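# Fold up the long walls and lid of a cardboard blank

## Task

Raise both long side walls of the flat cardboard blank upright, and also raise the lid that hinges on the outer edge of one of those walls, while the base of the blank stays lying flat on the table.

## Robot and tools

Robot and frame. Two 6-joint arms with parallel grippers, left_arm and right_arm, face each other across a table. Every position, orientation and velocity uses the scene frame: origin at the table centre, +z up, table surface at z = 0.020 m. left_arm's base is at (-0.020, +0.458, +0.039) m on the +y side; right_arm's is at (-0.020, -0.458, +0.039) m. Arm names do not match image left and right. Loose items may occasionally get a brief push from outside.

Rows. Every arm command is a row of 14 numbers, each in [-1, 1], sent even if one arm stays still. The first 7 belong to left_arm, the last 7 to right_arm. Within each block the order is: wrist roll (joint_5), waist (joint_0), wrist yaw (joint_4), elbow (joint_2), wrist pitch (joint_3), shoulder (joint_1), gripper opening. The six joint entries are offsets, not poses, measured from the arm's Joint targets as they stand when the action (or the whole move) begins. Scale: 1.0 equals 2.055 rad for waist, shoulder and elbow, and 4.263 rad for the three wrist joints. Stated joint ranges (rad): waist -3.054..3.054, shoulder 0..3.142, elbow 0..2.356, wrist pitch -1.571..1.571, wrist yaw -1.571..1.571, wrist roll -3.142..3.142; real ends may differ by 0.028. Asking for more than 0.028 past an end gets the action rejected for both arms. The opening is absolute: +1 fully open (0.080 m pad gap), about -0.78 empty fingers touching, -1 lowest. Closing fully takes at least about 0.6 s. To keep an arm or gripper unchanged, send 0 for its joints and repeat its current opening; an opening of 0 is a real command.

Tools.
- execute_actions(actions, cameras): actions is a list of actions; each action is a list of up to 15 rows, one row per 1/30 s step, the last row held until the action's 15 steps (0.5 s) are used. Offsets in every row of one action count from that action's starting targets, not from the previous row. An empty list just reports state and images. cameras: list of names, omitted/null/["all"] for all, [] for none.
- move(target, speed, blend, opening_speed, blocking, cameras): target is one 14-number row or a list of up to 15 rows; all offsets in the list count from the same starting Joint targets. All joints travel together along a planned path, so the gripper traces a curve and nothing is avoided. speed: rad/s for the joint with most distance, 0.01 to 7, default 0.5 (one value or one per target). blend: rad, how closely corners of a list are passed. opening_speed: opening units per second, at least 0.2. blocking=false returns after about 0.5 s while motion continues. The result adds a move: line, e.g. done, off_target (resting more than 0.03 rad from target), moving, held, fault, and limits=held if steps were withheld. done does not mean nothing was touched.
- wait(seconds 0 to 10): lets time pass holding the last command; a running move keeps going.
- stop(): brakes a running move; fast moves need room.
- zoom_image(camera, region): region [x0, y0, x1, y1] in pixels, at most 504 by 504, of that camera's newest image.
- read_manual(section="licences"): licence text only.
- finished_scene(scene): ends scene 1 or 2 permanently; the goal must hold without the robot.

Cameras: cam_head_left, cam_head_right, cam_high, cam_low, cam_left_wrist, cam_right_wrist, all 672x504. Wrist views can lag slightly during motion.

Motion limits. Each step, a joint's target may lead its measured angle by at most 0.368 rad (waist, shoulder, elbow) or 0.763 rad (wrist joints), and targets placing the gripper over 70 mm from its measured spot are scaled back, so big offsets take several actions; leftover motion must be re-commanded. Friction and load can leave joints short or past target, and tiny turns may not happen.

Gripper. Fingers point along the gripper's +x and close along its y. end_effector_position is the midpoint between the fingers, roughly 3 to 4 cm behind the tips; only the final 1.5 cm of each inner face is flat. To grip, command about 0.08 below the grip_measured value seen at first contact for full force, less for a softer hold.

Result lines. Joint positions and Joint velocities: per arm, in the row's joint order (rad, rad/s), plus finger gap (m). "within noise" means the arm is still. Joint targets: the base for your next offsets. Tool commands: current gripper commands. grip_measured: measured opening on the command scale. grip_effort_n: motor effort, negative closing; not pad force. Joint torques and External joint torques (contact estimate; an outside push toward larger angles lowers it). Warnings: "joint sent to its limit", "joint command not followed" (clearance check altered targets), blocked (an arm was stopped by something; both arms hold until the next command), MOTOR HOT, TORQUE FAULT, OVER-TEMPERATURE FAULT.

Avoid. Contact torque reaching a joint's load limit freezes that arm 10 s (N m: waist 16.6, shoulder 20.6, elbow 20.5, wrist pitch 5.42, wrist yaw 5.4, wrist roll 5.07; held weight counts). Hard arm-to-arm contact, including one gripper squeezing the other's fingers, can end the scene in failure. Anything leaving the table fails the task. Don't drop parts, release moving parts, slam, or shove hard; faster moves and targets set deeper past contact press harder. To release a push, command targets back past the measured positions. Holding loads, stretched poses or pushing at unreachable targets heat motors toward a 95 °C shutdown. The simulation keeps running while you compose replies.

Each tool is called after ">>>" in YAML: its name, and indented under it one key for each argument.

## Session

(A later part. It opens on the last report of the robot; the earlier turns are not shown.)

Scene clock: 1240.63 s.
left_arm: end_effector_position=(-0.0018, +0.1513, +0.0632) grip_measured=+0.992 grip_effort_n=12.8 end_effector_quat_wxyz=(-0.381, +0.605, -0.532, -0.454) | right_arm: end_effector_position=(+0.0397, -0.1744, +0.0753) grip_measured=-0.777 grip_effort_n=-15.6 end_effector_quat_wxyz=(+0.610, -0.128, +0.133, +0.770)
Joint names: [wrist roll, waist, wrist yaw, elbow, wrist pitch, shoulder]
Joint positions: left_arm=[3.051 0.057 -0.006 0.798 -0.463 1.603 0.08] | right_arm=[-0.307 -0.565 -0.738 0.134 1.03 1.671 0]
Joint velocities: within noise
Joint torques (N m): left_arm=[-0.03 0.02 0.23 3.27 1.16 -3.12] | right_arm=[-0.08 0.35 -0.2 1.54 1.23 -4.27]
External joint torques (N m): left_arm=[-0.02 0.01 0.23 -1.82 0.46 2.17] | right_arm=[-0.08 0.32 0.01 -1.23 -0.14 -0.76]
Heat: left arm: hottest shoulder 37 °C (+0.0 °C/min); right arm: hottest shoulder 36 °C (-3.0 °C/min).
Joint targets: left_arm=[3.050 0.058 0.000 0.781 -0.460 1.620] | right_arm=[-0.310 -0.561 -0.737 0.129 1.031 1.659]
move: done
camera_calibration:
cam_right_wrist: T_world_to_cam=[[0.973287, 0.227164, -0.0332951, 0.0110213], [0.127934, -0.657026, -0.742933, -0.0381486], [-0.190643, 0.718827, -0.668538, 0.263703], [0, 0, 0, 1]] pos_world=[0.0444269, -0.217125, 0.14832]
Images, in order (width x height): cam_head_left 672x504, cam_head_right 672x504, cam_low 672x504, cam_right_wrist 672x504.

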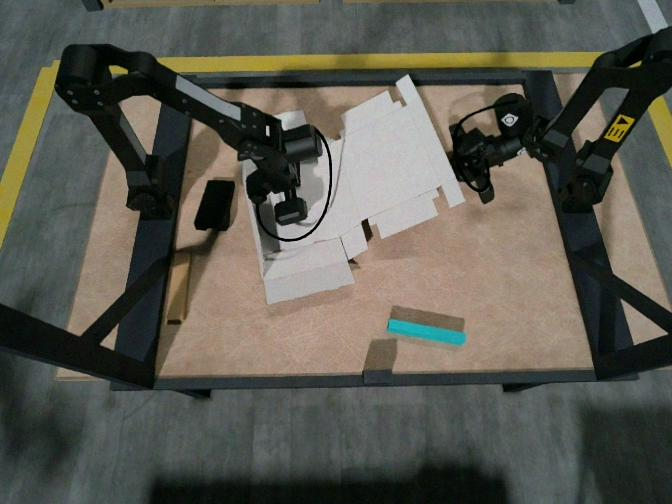

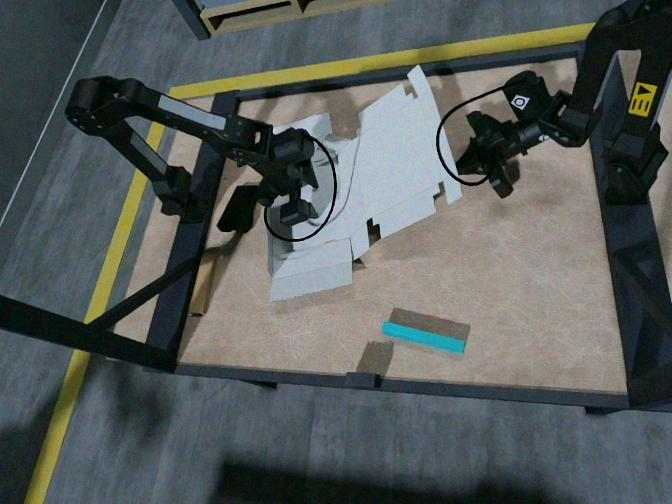

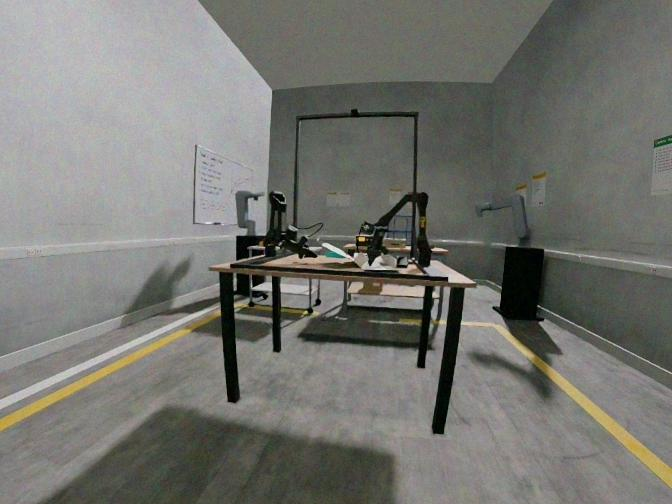

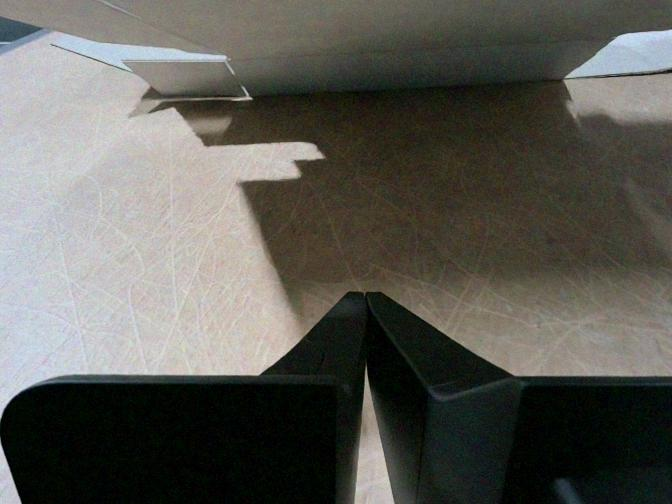

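>>> move:
  target:
    - [0,0,0,0.042,-0.0385,-0.0375,1,0,0,0,0,0,0,-0.78]
    - [0,0,0,0.006,-0.040,-0.076,1,0,0,0,0,0,0,-0.78]
    - [0,0,0,-0.052,0.0085,-0.034,1,0,0,0,0,0,0,-0.78]
  speed: [0.3,0.3,0.2]
  cameras: ["cam_high","cam_right_wrist"]

>>> move:
  target:
    - [0,0,0,0,0,0,1,0.009,0.0024,0,0.140,-0.065,-0.043,-0.78]
    - [0,0,0,0,0,0,1,0.033,0.0745,0.03,0.241,-0.077,-0.016,-0.78]
  speed: 0.3
  cameras: ["cam_head_left","cam_head_right","cam_low","cam_right_wrist"]

Scene clock: 1264.80 s.
left_arm: end_effector_position=(-0.0026, +0.1720, +0.0631) grip_measured=+0.992 grip_effort_n=12.8 end_effector_quat_wxyz=(-0.378, +0.607, -0.535, -0.451) | right_arm: end_effector_position=(+0.0398, -0.1743, +0.0754) grip_measured=-0.777 grip_effort_n=-16.0 end_effector_quat_wxyz=(+0.611, -0.128, +0.132, +0.770)
Joint names: [wrist roll, waist, wrist yaw, elbow, wrist pitch, shoulder]
Joint positions: left_arm=[3.054 0.059 -0.003 0.709 -0.449 1.517 0.08] | right_arm=[-0.307 -0.565 -0.737 0.134 1.03 1.671 0]
Joint velocities: within noise
Joint torques (N m): left_arm=[-0.18 -0.23 0.11 1.47 2.7 -0.65] | right_arm=[-0.08 0.23 -0.22 1.56 1.23 -4.18]
External joint torques (N m): left_arm=[-0.18 -0.19 0.1 -3.57 1.99 3.97] | right_arm=[-0.08 0.21 -0.01 -1.24 -0.14 -0.66]
Heat: left arm: hottest wrist pitch 37 °C (-1.0 °C/min); right arm: hottest wrist pitch 36 °C (+4.0 °C/min).
Joint targets: left_arm=[3.050 0.058 0.000 0.674 -0.424 1.550] | right_arm=[-0.310 -0.561 -0.737 0.129 1.031 1.659]
move: off_target (left_arm); left_arm: the elbow is farthest, 0.035 rad from its target
camera_calibration:
cam_right_wrist: T_world_to_cam=[[0.973373, 0.226862, -0.0328521, 0.0108907], [0.128024, -0.656898, -0.743031, -0.0380361], [-0.190146, 0.71904, -0.66845, 0.263781], [0, 0, 0, 1]] pos_world=[0.0444256, -0.217126, 0.14842]
Images, in order (width x height): cam_high 672x504, cam_right_wrist 672x504.

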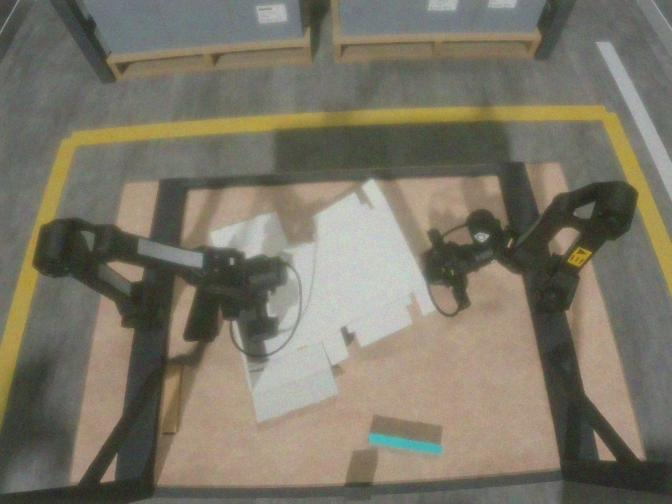

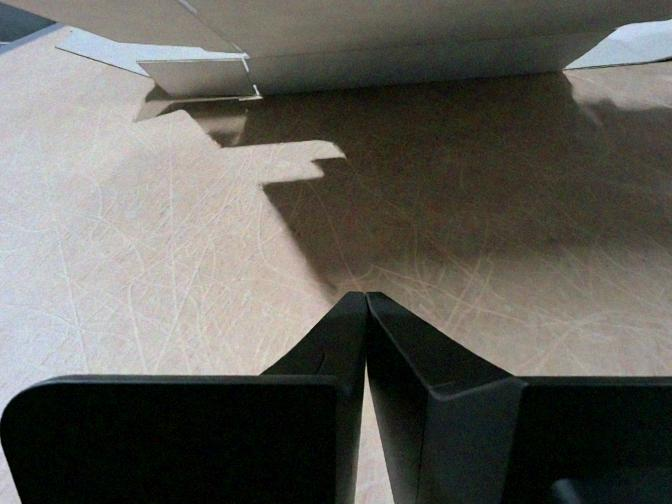

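Scene clock: 1266.93 s.
left_arm: end_effector_position=(-0.0026, +0.1719, +0.0631) grip_measured=+0.992 grip_effort_n=12.3 end_effector_quat_wxyz=(-0.378, +0.607, -0.535, -0.451) | right_arm: end_effector_position=(+0.0605, -0.0614, +0.1705) grip_measured=-0.777 grip_effort_n=-16.0 end_effector_quat_wxyz=(+0.621, -0.097, +0.084, +0.773)
Joint names: [wrist roll, waist, wrist yaw, elbow, wrist pitch, shoulder]
Joint positions: left_arm=[3.054 0.059 -0.003 0.709 -0.448 1.517 0.08] | right_arm=[-0.174 -0.415 -0.609 0.605 0.699 1.62 0]
Joint velocities: within noise
Joint torques (N m): left_arm=[-0.17 -0.25 0.12 1.62 2.72 -0.77] | right_arm=[0.18 0.46 -0.13 5.88 1.51 -4.12]
External joint torques (N m): left_arm=[-0.17 -0.28 0.12 -3.42 2.02 3.89] | right_arm=[0.17 0.48 -0.02 0.73 0.02 1.38]
Heat: left arm: hottest wrist pitch 38 °C (+0.0 °C/min); right arm: hottest wrist pitch 36 °C (+4.0 °C/min).
Joint targets: left_arm=[3.050 0.058 0.000 0.674 -0.424 1.550] | right_arm=[-0.169 -0.408 -0.609 0.624 0.703 1.626]
move: off_target (left_arm); left_arm: the elbow is farthest, 0.035 rad from its target
camera_calibration:
cam_right_wrist: T_world_to_cam=[[0.975507, 0.219915, 0.00476838, -0.0387476], [0.131926, -0.56758, -0.81268, 0.121259], [-0.176014, 0.793404, -0.582691, 0.239126], [0, 0, 0, 1]] pos_world=[0.0638908, -0.112378, 0.238067]
Images, in order (width x height): cam_head_left 672x504, cam_head_right 672x504, cam_low 672x504, cam_right_wrist 672x504.

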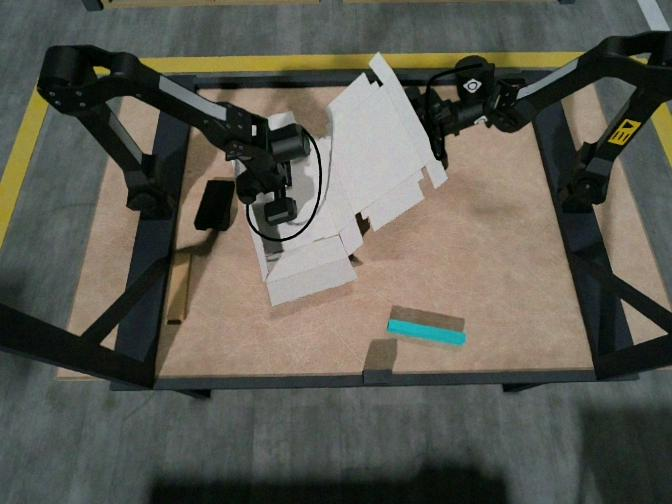

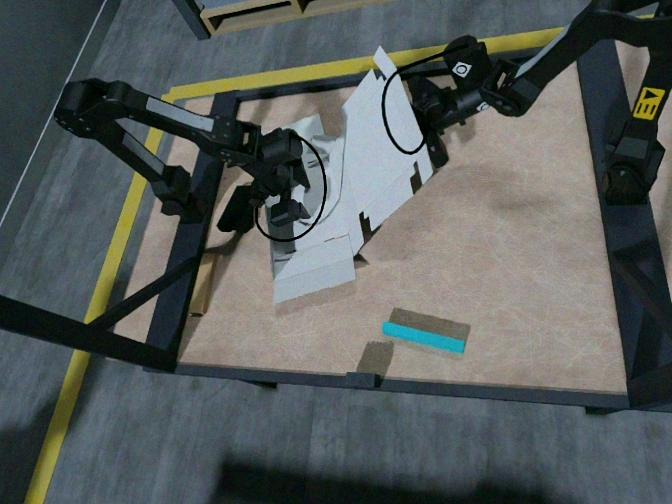

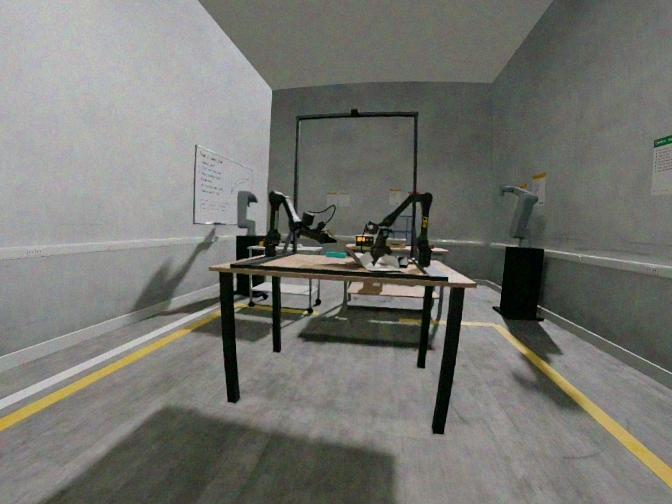

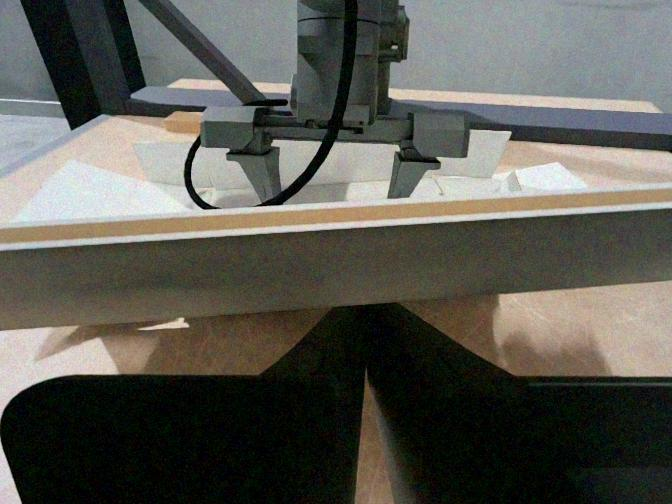

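>>> move:
  target:
    - [0,0,0,0,0,0,1,0.0115,0.0565,0.025,0.1085,0.001,0.086,-0.78]
    - [0,0,0,0,0,0,1,0.015,0.091,0.0415,0.217,-0.0115,0.169,-0.78]
  speed: 0.3
  cameras: ["cam_head_left","cam_head_right","cam_low","cam_right_wrist","cam_left_wrist"]

Scene clock: 1273.80 s.
left_arm: end_effector_position=(-0.0026, +0.1719, +0.0631) grip_measured=+0.992 grip_effort_n=12.8 end_effector_quat_wxyz=(-0.377, +0.607, -0.535, -0.451) | right_arm: end_effector_position=(+0.0346, +0.0598, +0.1803) grip_measured=-0.777 grip_effort_n=-15.6 end_effector_quat_wxyz=(+0.621, -0.089, +0.070, +0.775)
Joint names: [wrist roll, waist, wrist yaw, elbow, wrist pitch, shoulder]
Joint positions: left_arm=[3.054 0.059 -0.003 0.709 -0.448 1.517 0.08] | right_arm=[-0.11 -0.227 -0.435 1.054 0.653 1.96 0]
Joint velocities: within noise
Joint torques (N m): left_arm=[-0.09 -0.06 0.12 1.74 2.71 -0.74] | right_arm=[0.19 0.43 0.03 5.99 1.31 -5.82]
External joint torques (N m): left_arm=[-0.09 -0.03 0.11 -3.34 1.99 3.91] | right_arm=[0.18 0.49 0.09 0.52 -0.2 2.35]
Heat: left arm: hottest wrist pitch 41 °C (+3.0 °C/min); right arm: hottest wrist pitch 37 °C (+5.0 °C/min).
Joint targets: left_arm=[3.050 0.058 0.000 0.674 -0.423 1.550] | right_arm=[-0.105 -0.221 -0.432 1.070 0.653 1.973]
move: off_target (left_arm); left_arm: the elbow is farthest, 0.035 rad from its target
camera_calibration:
cam_left_wrist: T_world_to_cam=[[0.991114, 0.132178, -0.0148729, -0.0117391], [0.11151, -0.764725, 0.634635, 0.11497], [0.0725111, -0.630654, -0.772669, 0.234165], [0, 0, 0, 1]] pos_world=[-0.018165, 0.237149, 0.107794]
cam_right_wrist: T_world_to_cam=[[0.974388, 0.224221, 0.0171428, -0.0426466], [0.139139, -0.541251, -0.829269, 0.202592], [-0.176661, 0.810415, -0.558586, 0.138852], [0, 0, 0, 1]] pos_world=[0.0378954, 0.00668764, 0.246296]
Images, in order (width x height): cam_head_left 672x504, cam_head_right 672x504, cam_low 672x504, cam_left_wrist 672x504, cam_right_wrist 672x504.

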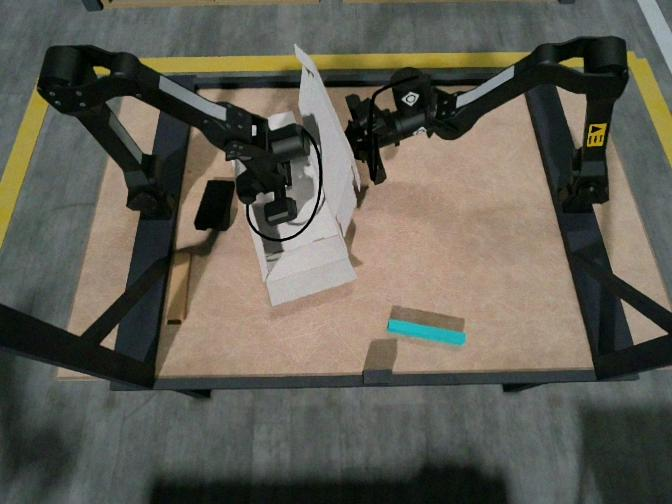

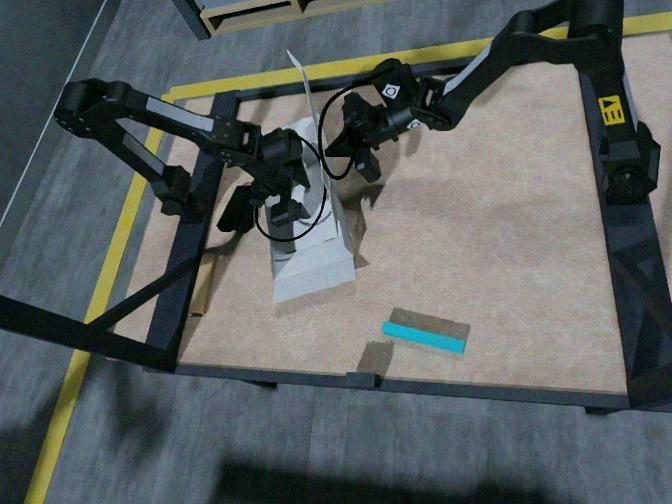

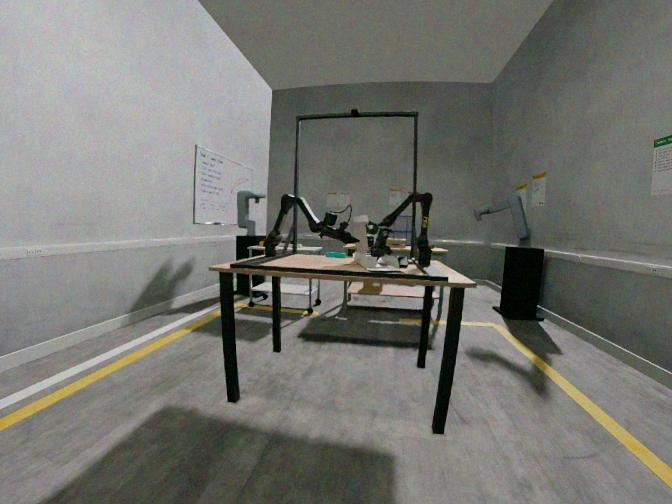

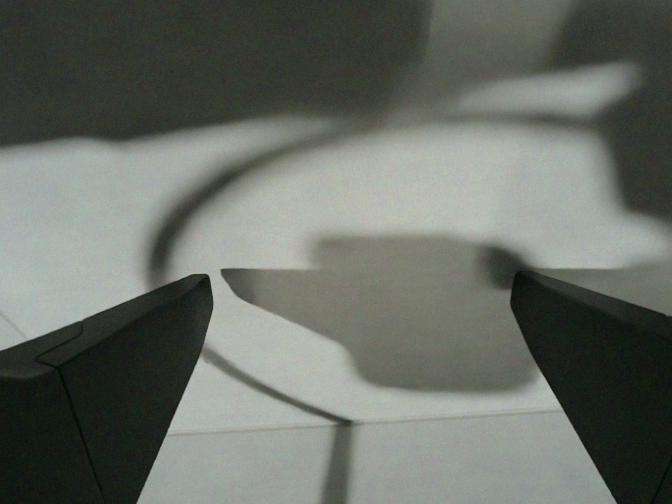

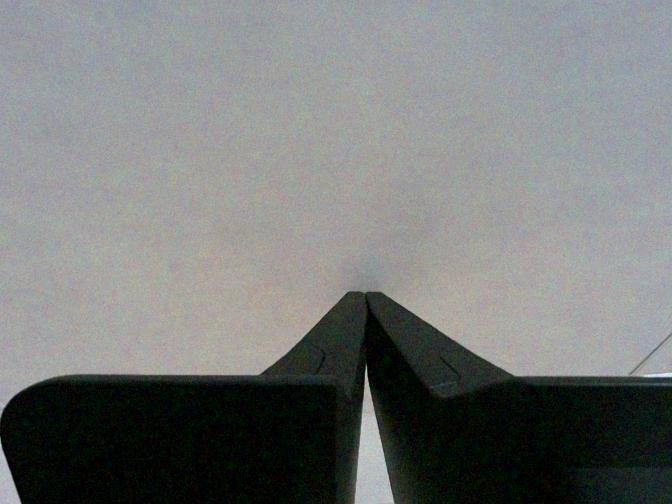

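>>> zoom_image:
  camera: "cam_low"
  region: [290, 180, 450, 300]

Scaled by 3.150 from the camera's 672x504 image, which has a finer 960x720 frame.

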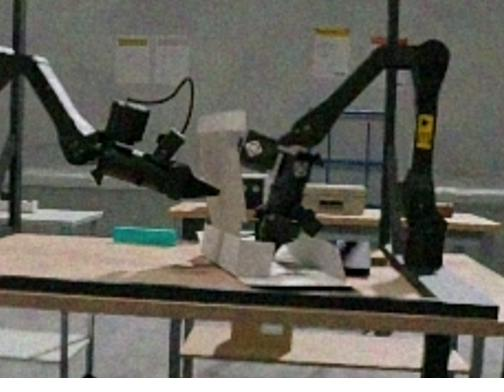

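>>> move:
  target:
    - [0,0,0,0,0,0,1,0.0,0.0136,0.0068,0.034,0.0333,0.103,-0.78]
  speed: 0.25
  cameras: ["cam_head_left","cam_head_right","cam_low","cam_right_wrist","cam_left_wrist"]

>>> zoom_image:
  camera: "cam_low"
  region: [290, 180, 450, 300]

Scene clock: 1283.43 s.
left_arm: end_effector_position=(-0.0027, +0.1724, +0.0632) grip_measured=+0.992 grip_effort_n=12.8 end_effector_quat_wxyz=(-0.377, +0.607, -0.535, -0.451) | right_arm: end_effector_position=(+0.0322, +0.0867, +0.1432) grip_measured=-0.777 grip_effort_n=-16.0 end_effector_quat_wxyz=(+0.622, -0.083, +0.053, +0.777)
Joint names: [wrist roll, waist, wrist yaw, elbow, wrist pitch, shoulder]
Joint positions: left_arm=[3.054 0.059 -0.003 0.707 -0.448 1.515 0.08] | right_arm=[-0.11 -0.207 -0.417 1.125 0.805 2.145 0]
Joint velocities: within noise
Joint torques (N m): left_arm=[-0.15 -0.39 0.1 1.83 2.68 -0.42] | right_arm=[0.17 1.02 0.46 5.65 0.72 -3.8]
External joint torques (N m): left_arm=[-0.15 -0.4 0.1 -3.25 1.97 4.24] | right_arm=[0.17 0.96 0.52 0.49 -0.82 5.27]
Heat: left arm: hottest wrist pitch 44 °C (+7.1 °C/min); right arm: hottest wrist pitch 37 °C (+5.0 °C/min).
Joint targets: left_arm=[3.050 0.058 0.000 0.674 -0.424 1.550] | right_arm=[-0.105 -0.194 -0.403 1.140 0.796 2.185]
move: off_target (left_arm, right_arm); left_arm: the shoulder is farthest, 0.035 rad from its target; right_arm: the shoulder is farthest, 0.040 rad from its target
camera_calibration:
cam_left_wrist: T_world_to_cam=[[0.991126, 0.132092, -0.0148554, -0.0116992], [0.111406, -0.764511, 0.63491, 0.115295], [0.0725096, -0.630931, -0.772443, 0.23467], [0, 0, 0, 1]] pos_world=[-0.0182651, 0.23775, 0.107893]
cam_right_wrist: T_world_to_cam=[[0.973548, 0.225554, 0.0364733, -0.0485011], [0.150195, -0.511466, -0.846076, 0.186215], [-0.172181, 0.829173, -0.531814, 0.0902481], [0, 0, 0, 1]] pos_world=[0.0347885, 0.031351, 0.207316]
Images, in order (width x height): cam_head_left 672x504, cam_head_right 672x504, cam_low 672x504, cam_left_wrist 672x504, cam_right_wrist 672x504.

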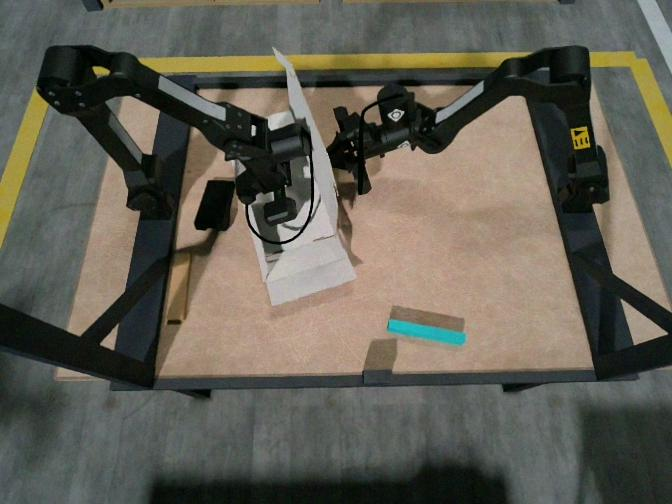

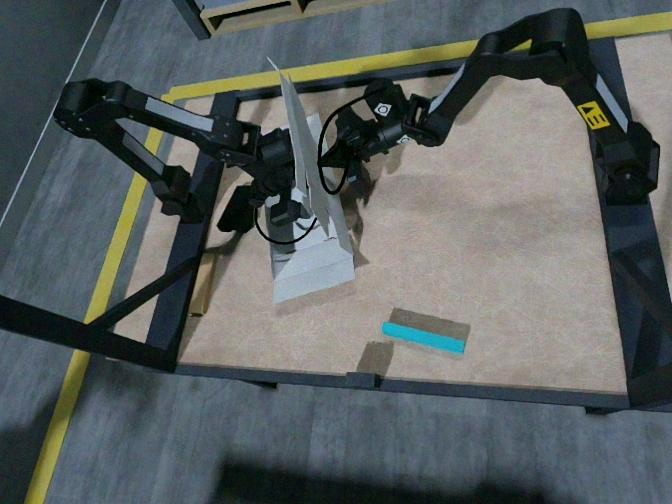

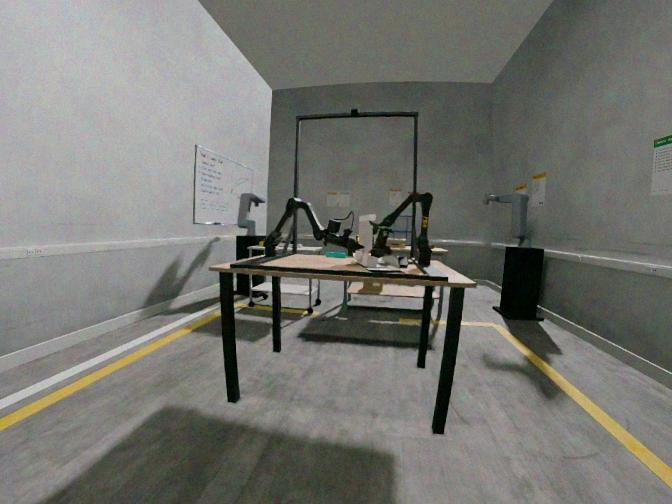

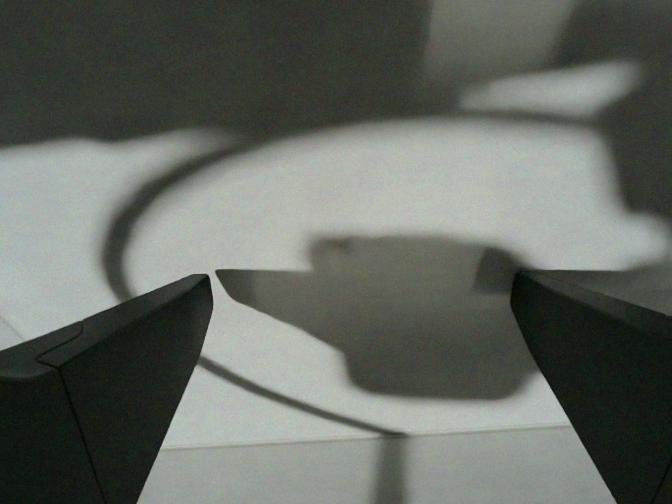

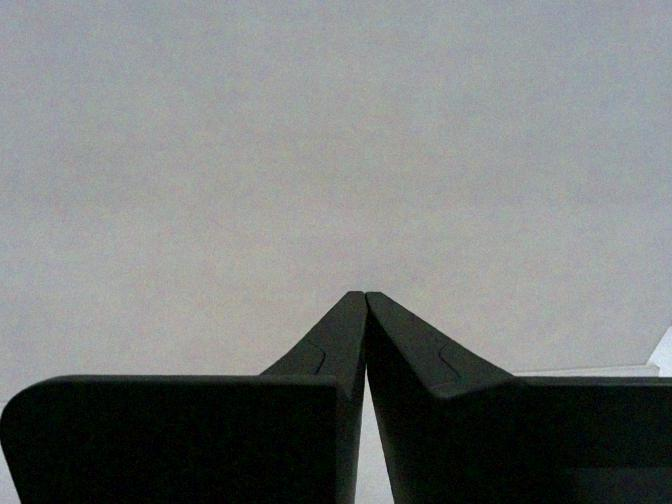

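Scaled by 3.150 from the camera's 672x504 image, which has a finer 960x720 frame.

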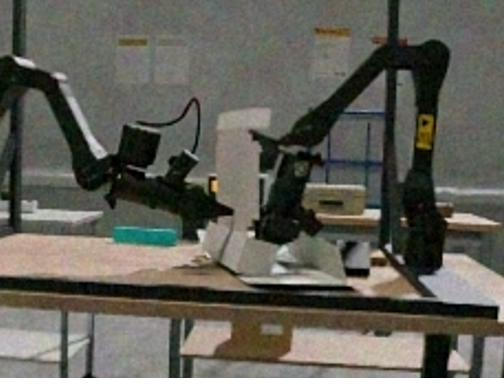

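>>> move:
  target:
    - [0,0,0,0,0,0,1,0,0,0,0.0156,0.0263,0.0706,-0.78]
  speed: 0.15
  cameras: ["cam_head_left","cam_head_right","cam_low","cam_right_wrist"]

>>> zoom_image:
  camera: "cam_low"
  region: [320, 200, 420, 290]

Scene clock: 1295.57 s.
left_arm: end_effector_position=(-0.0005, +0.1812, +0.0629) grip_measured=+0.993 grip_effort_n=10.5 end_effector_quat_wxyz=(-0.380, +0.609, -0.525, -0.458) | right_arm: end_effector_position=(+0.0406, +0.0989, +0.1409) grip_measured=-0.777 grip_effort_n=-16.0 end_effector_quat_wxyz=(+0.624, -0.060, +0.010, +0.779)
Joint names: [wrist roll, waist, wrist yaw, elbow, wrist pitch, shoulder]
Joint positions: left_arm=[3.044 0.065 -0.01 0.692 -0.473 1.494 0.08] | right_arm=[-0.109 -0.223 -0.438 1.167 0.952 2.236 0]
Joint velocities: within noise
Joint torques (N m): left_arm=[-0.03 -0.09 0.16 4.98 1.77 -2.36] | right_arm=[0.02 0.84 0.16 3.96 0.84 -6.83]
External joint torques (N m): left_arm=[-0.03 -0.06 0.15 -0.07 1.09 2.12] | right_arm=[0.01 0.89 0.19 -1.08 -0.7 2.66]
Heat: left arm: hottest wrist pitch 48 °C (+11.1 °C/min); right arm: hottest wrist pitch 36 °C (+3.0 °C/min).
Joint targets: left_arm=[3.044 0.063 -0.006 0.692 -0.461 1.510] | right_arm=[-0.109 -0.211 -0.433 1.167 0.945 2.250]
blocked (right_arm)
move: off_target (left_arm, right_arm); left_arm: the shoulder is farthest, 0.056 rad from its target; right_arm: the shoulder is farthest, 0.094 rad from its target
camera_calibration:
cam_right_wrist: T_world_to_cam=[[0.971317, 0.225699, 0.0748545, -0.0647912], [0.167542, -0.426197, -0.88898, 0.186168], [-0.168739, 0.876023, -0.451787, 0.0642715], [0, 0, 0, 1]] pos_world=[0.0425869, 0.0376644, 0.199387]
Images, in order (width x height): cam_head_left 672x504, cam_head_right 672x504, cam_low 672x504, cam_right_wrist 672x504.

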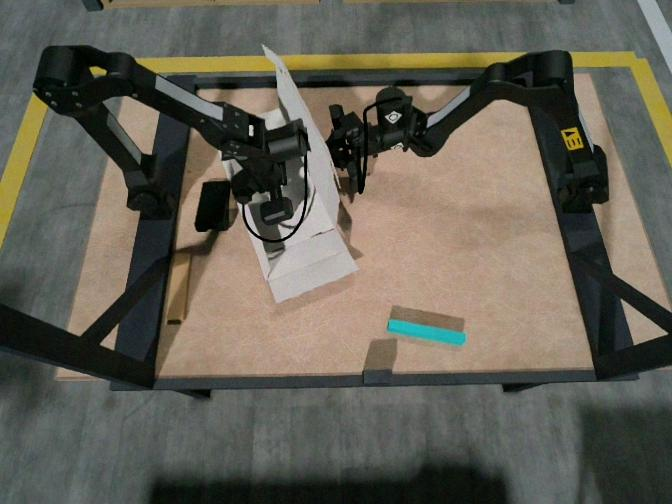

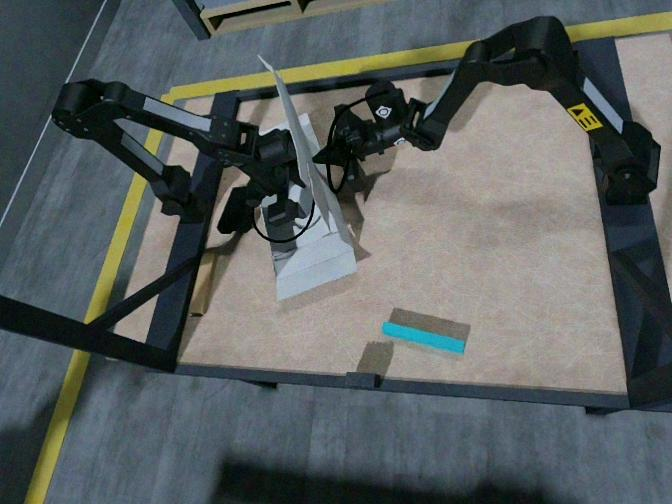

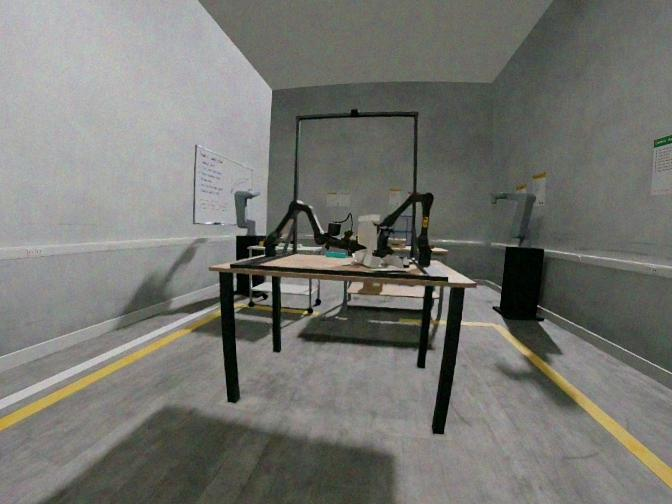

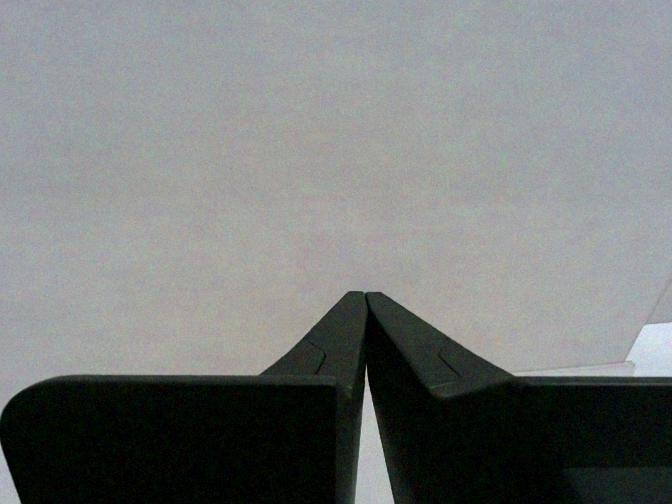

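Scaled by 5.040 from the camera's 672x504 image, which has a finer 960x720 frame.

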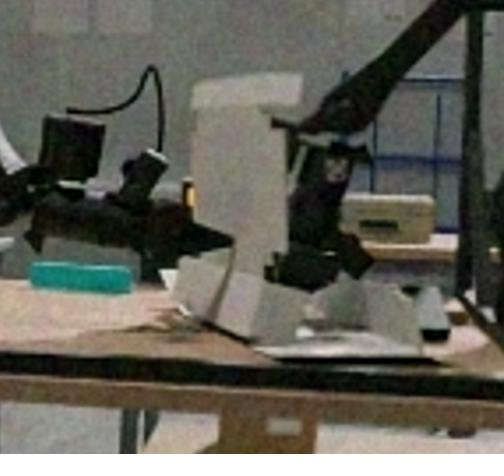

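>>> move:
  target:
    - [0,0,0,0,0,0,1,0,0,0,-0.191,0.016,-0.104,-0.78]
  speed: 0.4

>>> zoom_image:
  camera: "cam_low"
  region: [320, 200, 420, 290]

Scene clock: 1300.70 s.
left_arm: end_effector_position=(-0.0009, +0.1810, +0.0629) grip_measured=+0.993 grip_effort_n=10.5 end_effector_quat_wxyz=(-0.379, +0.608, -0.526, -0.458) | right_arm: end_effector_position=(+0.0168, +0.0143, +0.1050) grip_measured=-0.777 grip_effort_n=-14.7 end_effector_quat_wxyz=(+0.615, -0.093, +0.077, +0.779)
Joint names: [wrist roll, waist, wrist yaw, elbow, wrist pitch, shoulder]
Joint positions: left_arm=[3.044 0.065 -0.008 0.692 -0.472 1.494 0.08] | right_arm=[-0.109 -0.211 -0.432 0.781 1.009 2.057 0]
Joint velocities: within noise
Joint torques (N m): left_arm=[-0.01 -0.21 0.06 5.16 1.7 -2.48] | right_arm=[0.01 -0.08 -0.13 2.76 1.59 -8.71]
External joint torques (N m): left_arm=[-0.01 -0.21 0.06 0.09 1.01 2.02] | right_arm=[0.01 -0.04 -0.06 -1.32 0.08 -1.31]
Heat: left arm: hottest wrist pitch 47 °C (+10.1 °C/min); right arm: hottest wrist pitch 36 °C (+2.0 °C/min).
Joint targets: left_arm=[3.044 0.063 -0.006 0.692 -0.461 1.510] | right_arm=[-0.109 -0.211 -0.433 0.775 1.013 2.036]
move: done
camera_calibration:
cam_left_wrist: T_world_to_cam=[[0.98885, 0.148432, -0.0120162, -0.0178014], [0.123704, -0.773824, 0.621203, 0.124433], [0.0829082, -0.615763, -0.783557, 0.237683], [0, 0, 0, 1]] pos_world=[-0.0174959, 0.245288, 0.108726]
cam_right_wrist: T_world_to_cam=[[0.971385, 0.237302, 0.00999153, -0.0132006], [0.143295, -0.551986, -0.821449, 0.11733], [-0.189416, 0.799375, -0.570194, 0.132091], [0, 0, 0, 1]] pos_world=[0.0210301, -0.0376925, 0.17183]

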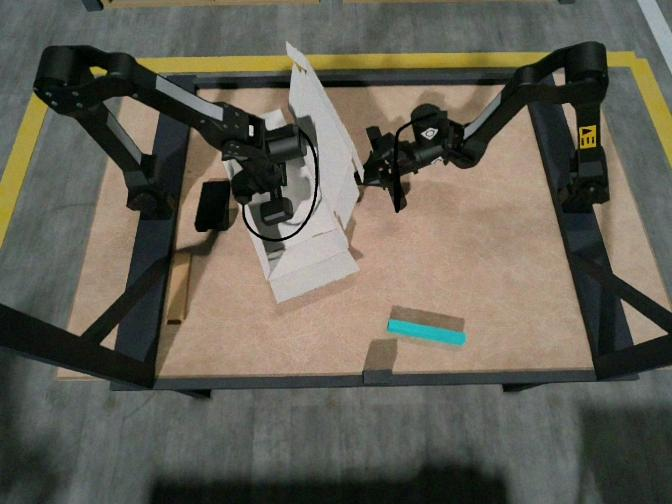

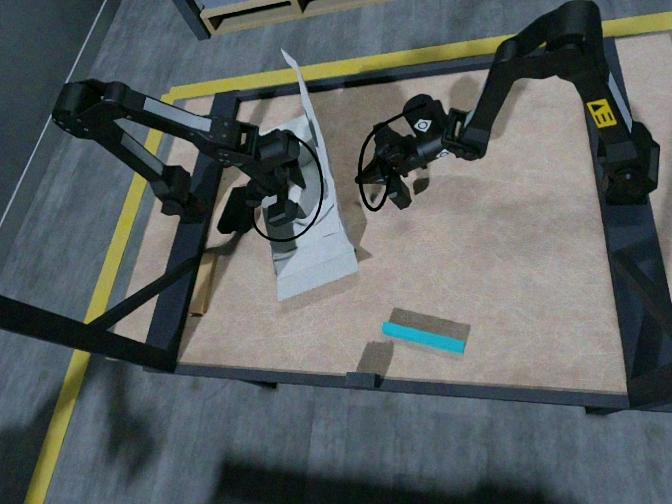

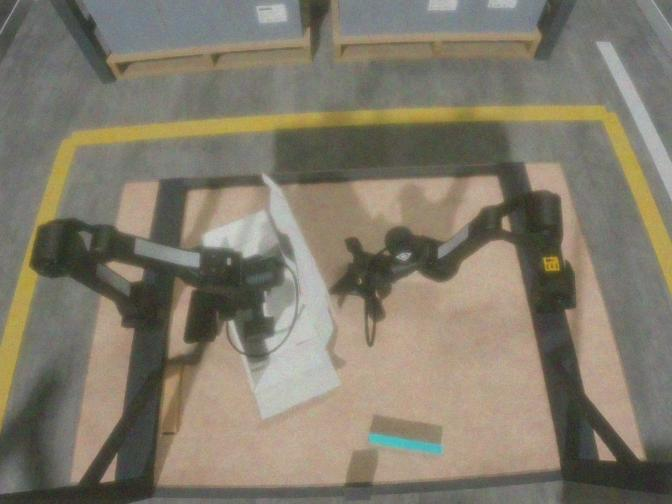

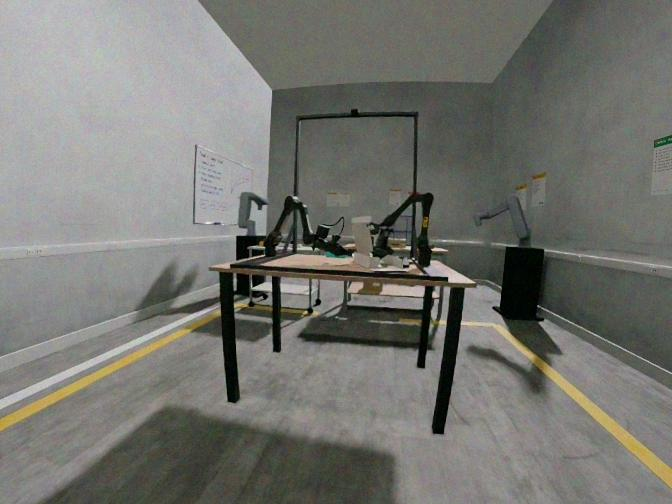

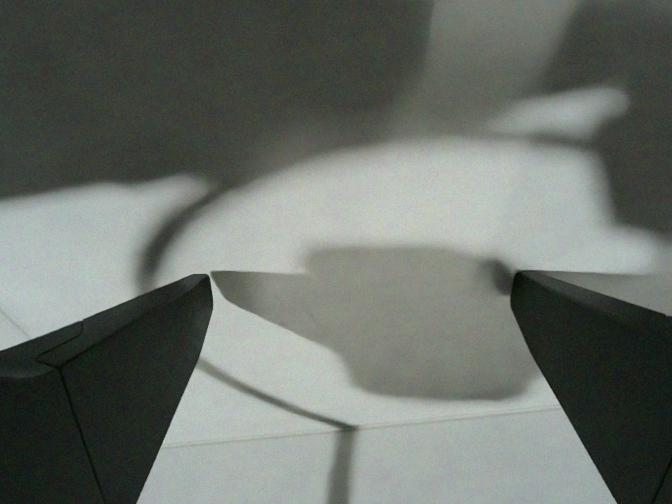

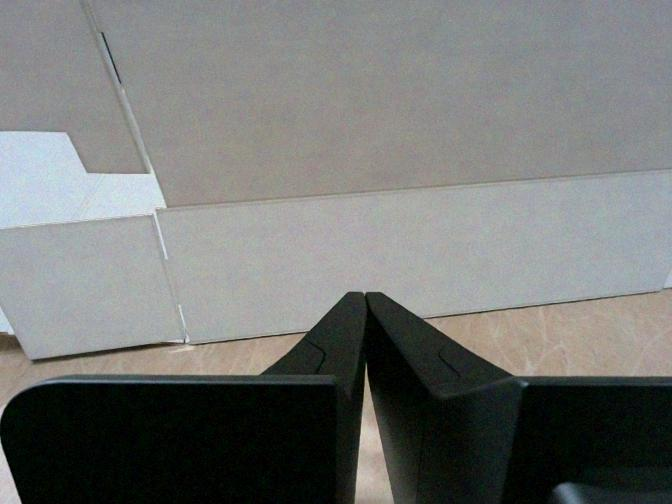

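Scaled by 5.040 from the camera's 672x504 image, which has a finer 960x720 frame.

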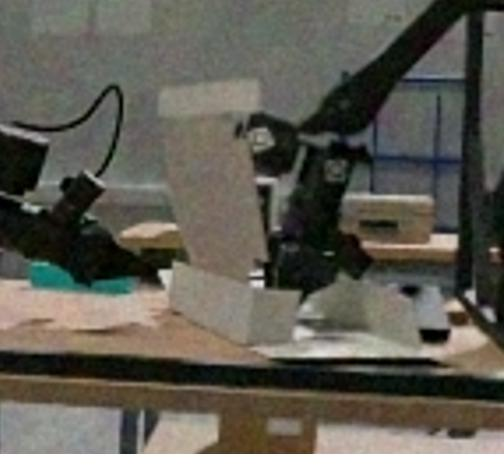

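>>> move:
  target:
    - [0,0,0,0.244,-0.159,-0.075,1,0,0,0,0,0,0,-0.78]
    - [0,0,0,0.388,-0.075,-0.102,1,0,0,0,0,0,0,-0.78]
  speed: 0.4

>>> zoom_image:
  camera: "cam_low"
  region: [320, 200, 420, 290]

>>> zoom_image:
  camera: "cam_head_right"
  region: [230, 40, 430, 310]

Scene clock: 1313.50 s.
left_arm: end_effector_position=(+0.0042, +0.0982, +0.3725) grip_measured=+0.993 grip_effort_n=10.5 end_effector_quat_wxyz=(-0.173, +0.707, -0.638, -0.251) | right_arm: end_effector_position=(+0.0168, +0.0142, +0.1051) grip_measured=-0.777 grip_effort_n=-15.1 end_effector_quat_wxyz=(+0.615, -0.093, +0.077, +0.779)
Joint names: [wrist roll, waist, wrist yaw, elbow, wrist pitch, shoulder]
Joint positions: left_arm=[3.044 0.064 -0.007 1.475 -0.784 1.305 0.08] | right_arm=[-0.109 -0.211 -0.432 0.78 1.009 2.056 0]
Joint velocities: within noise
Joint torques (N m): left_arm=[-0.02 -0.15 0.06 7.65 2.01 -4.6] | right_arm=[0.02 -0.04 -0.12 2.66 1.6 -8.62]
External joint torques (N m): left_arm=[-0.02 -0.15 0.05 1.51 0.56 -0.36] | right_arm=[0.02 -0.13 -0.04 -1.54 0.04 -1.04]
Heat: left arm: hottest wrist pitch 46 °C (+9.1 °C/min); right arm: hottest wrist pitch 38 °C (+3.0 °C/min).
Joint targets: left_arm=[3.044 0.064 -0.006 1.490 -0.781 1.300] | right_arm=[-0.109 -0.211 -0.433 0.775 1.013 2.036]
move: done
camera_calibration:
cam_left_wrist: T_world_to_cam=[[0.990562, 0.122483, -0.0615234, 0.0142134], [0.0886747, -0.230387, 0.96905, -0.315375], [0.104518, -0.96536, -0.239074, 0.260183], [0, 0, 0, 1]] pos_world=[-0.0133072, 0.176771, 0.368692]
cam_right_wrist: T_world_to_cam=[[0.971385, 0.237302, 0.00999153, -0.0130798], [0.143295, -0.551986, -0.821449, 0.11729], [-0.189416, 0.799375, -0.570194, 0.132151], [0, 0, 0, 1]] pos_world=[0.0209301, -0.0377925, 0.17183]

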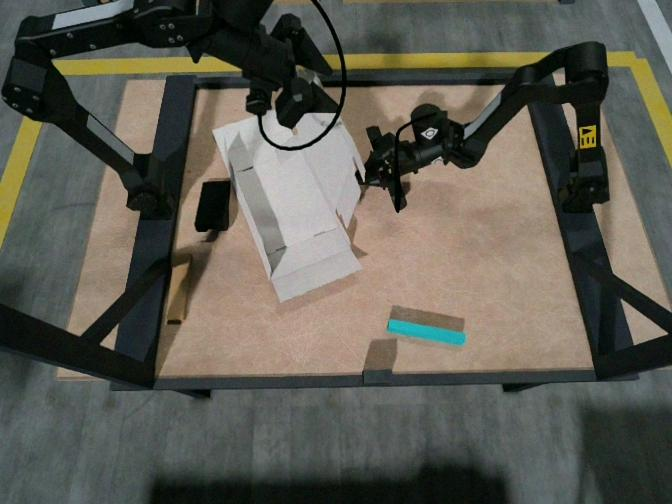

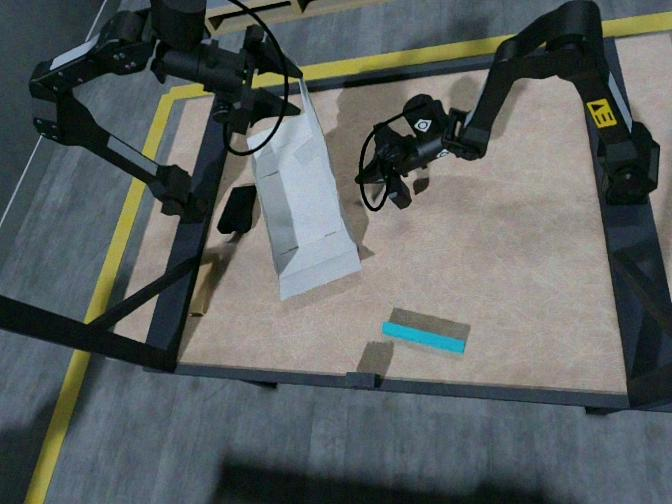

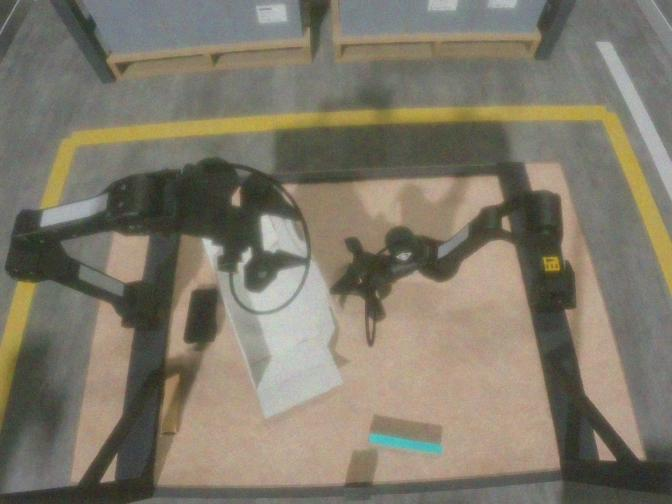

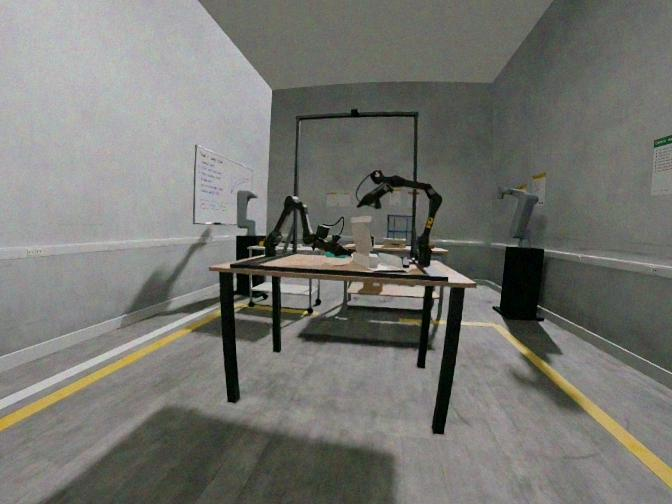

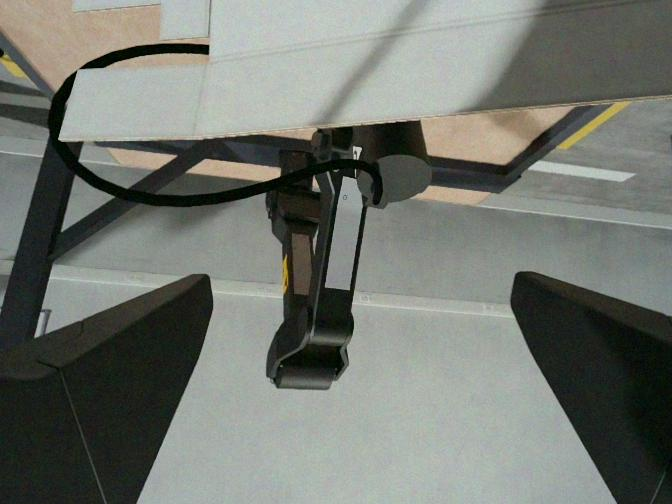

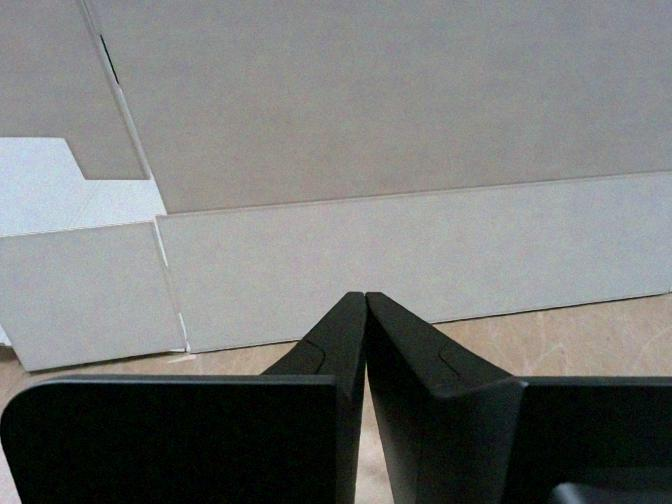

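Scaled by 5.040 from the camera's 672x504 image, which has a finer 960x720 frame.

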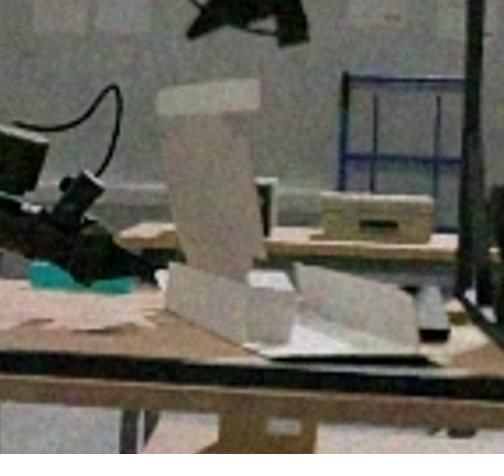

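Scaled by 1.867 from the camera's 672x504 image, which has a finer 960x720 frame.

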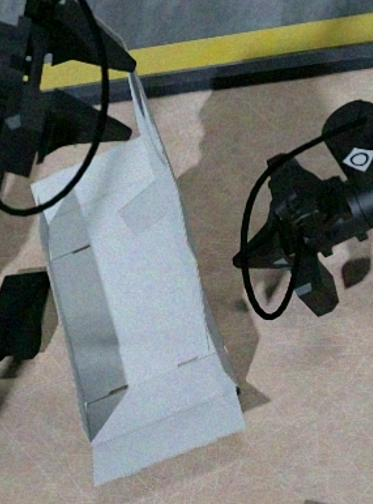

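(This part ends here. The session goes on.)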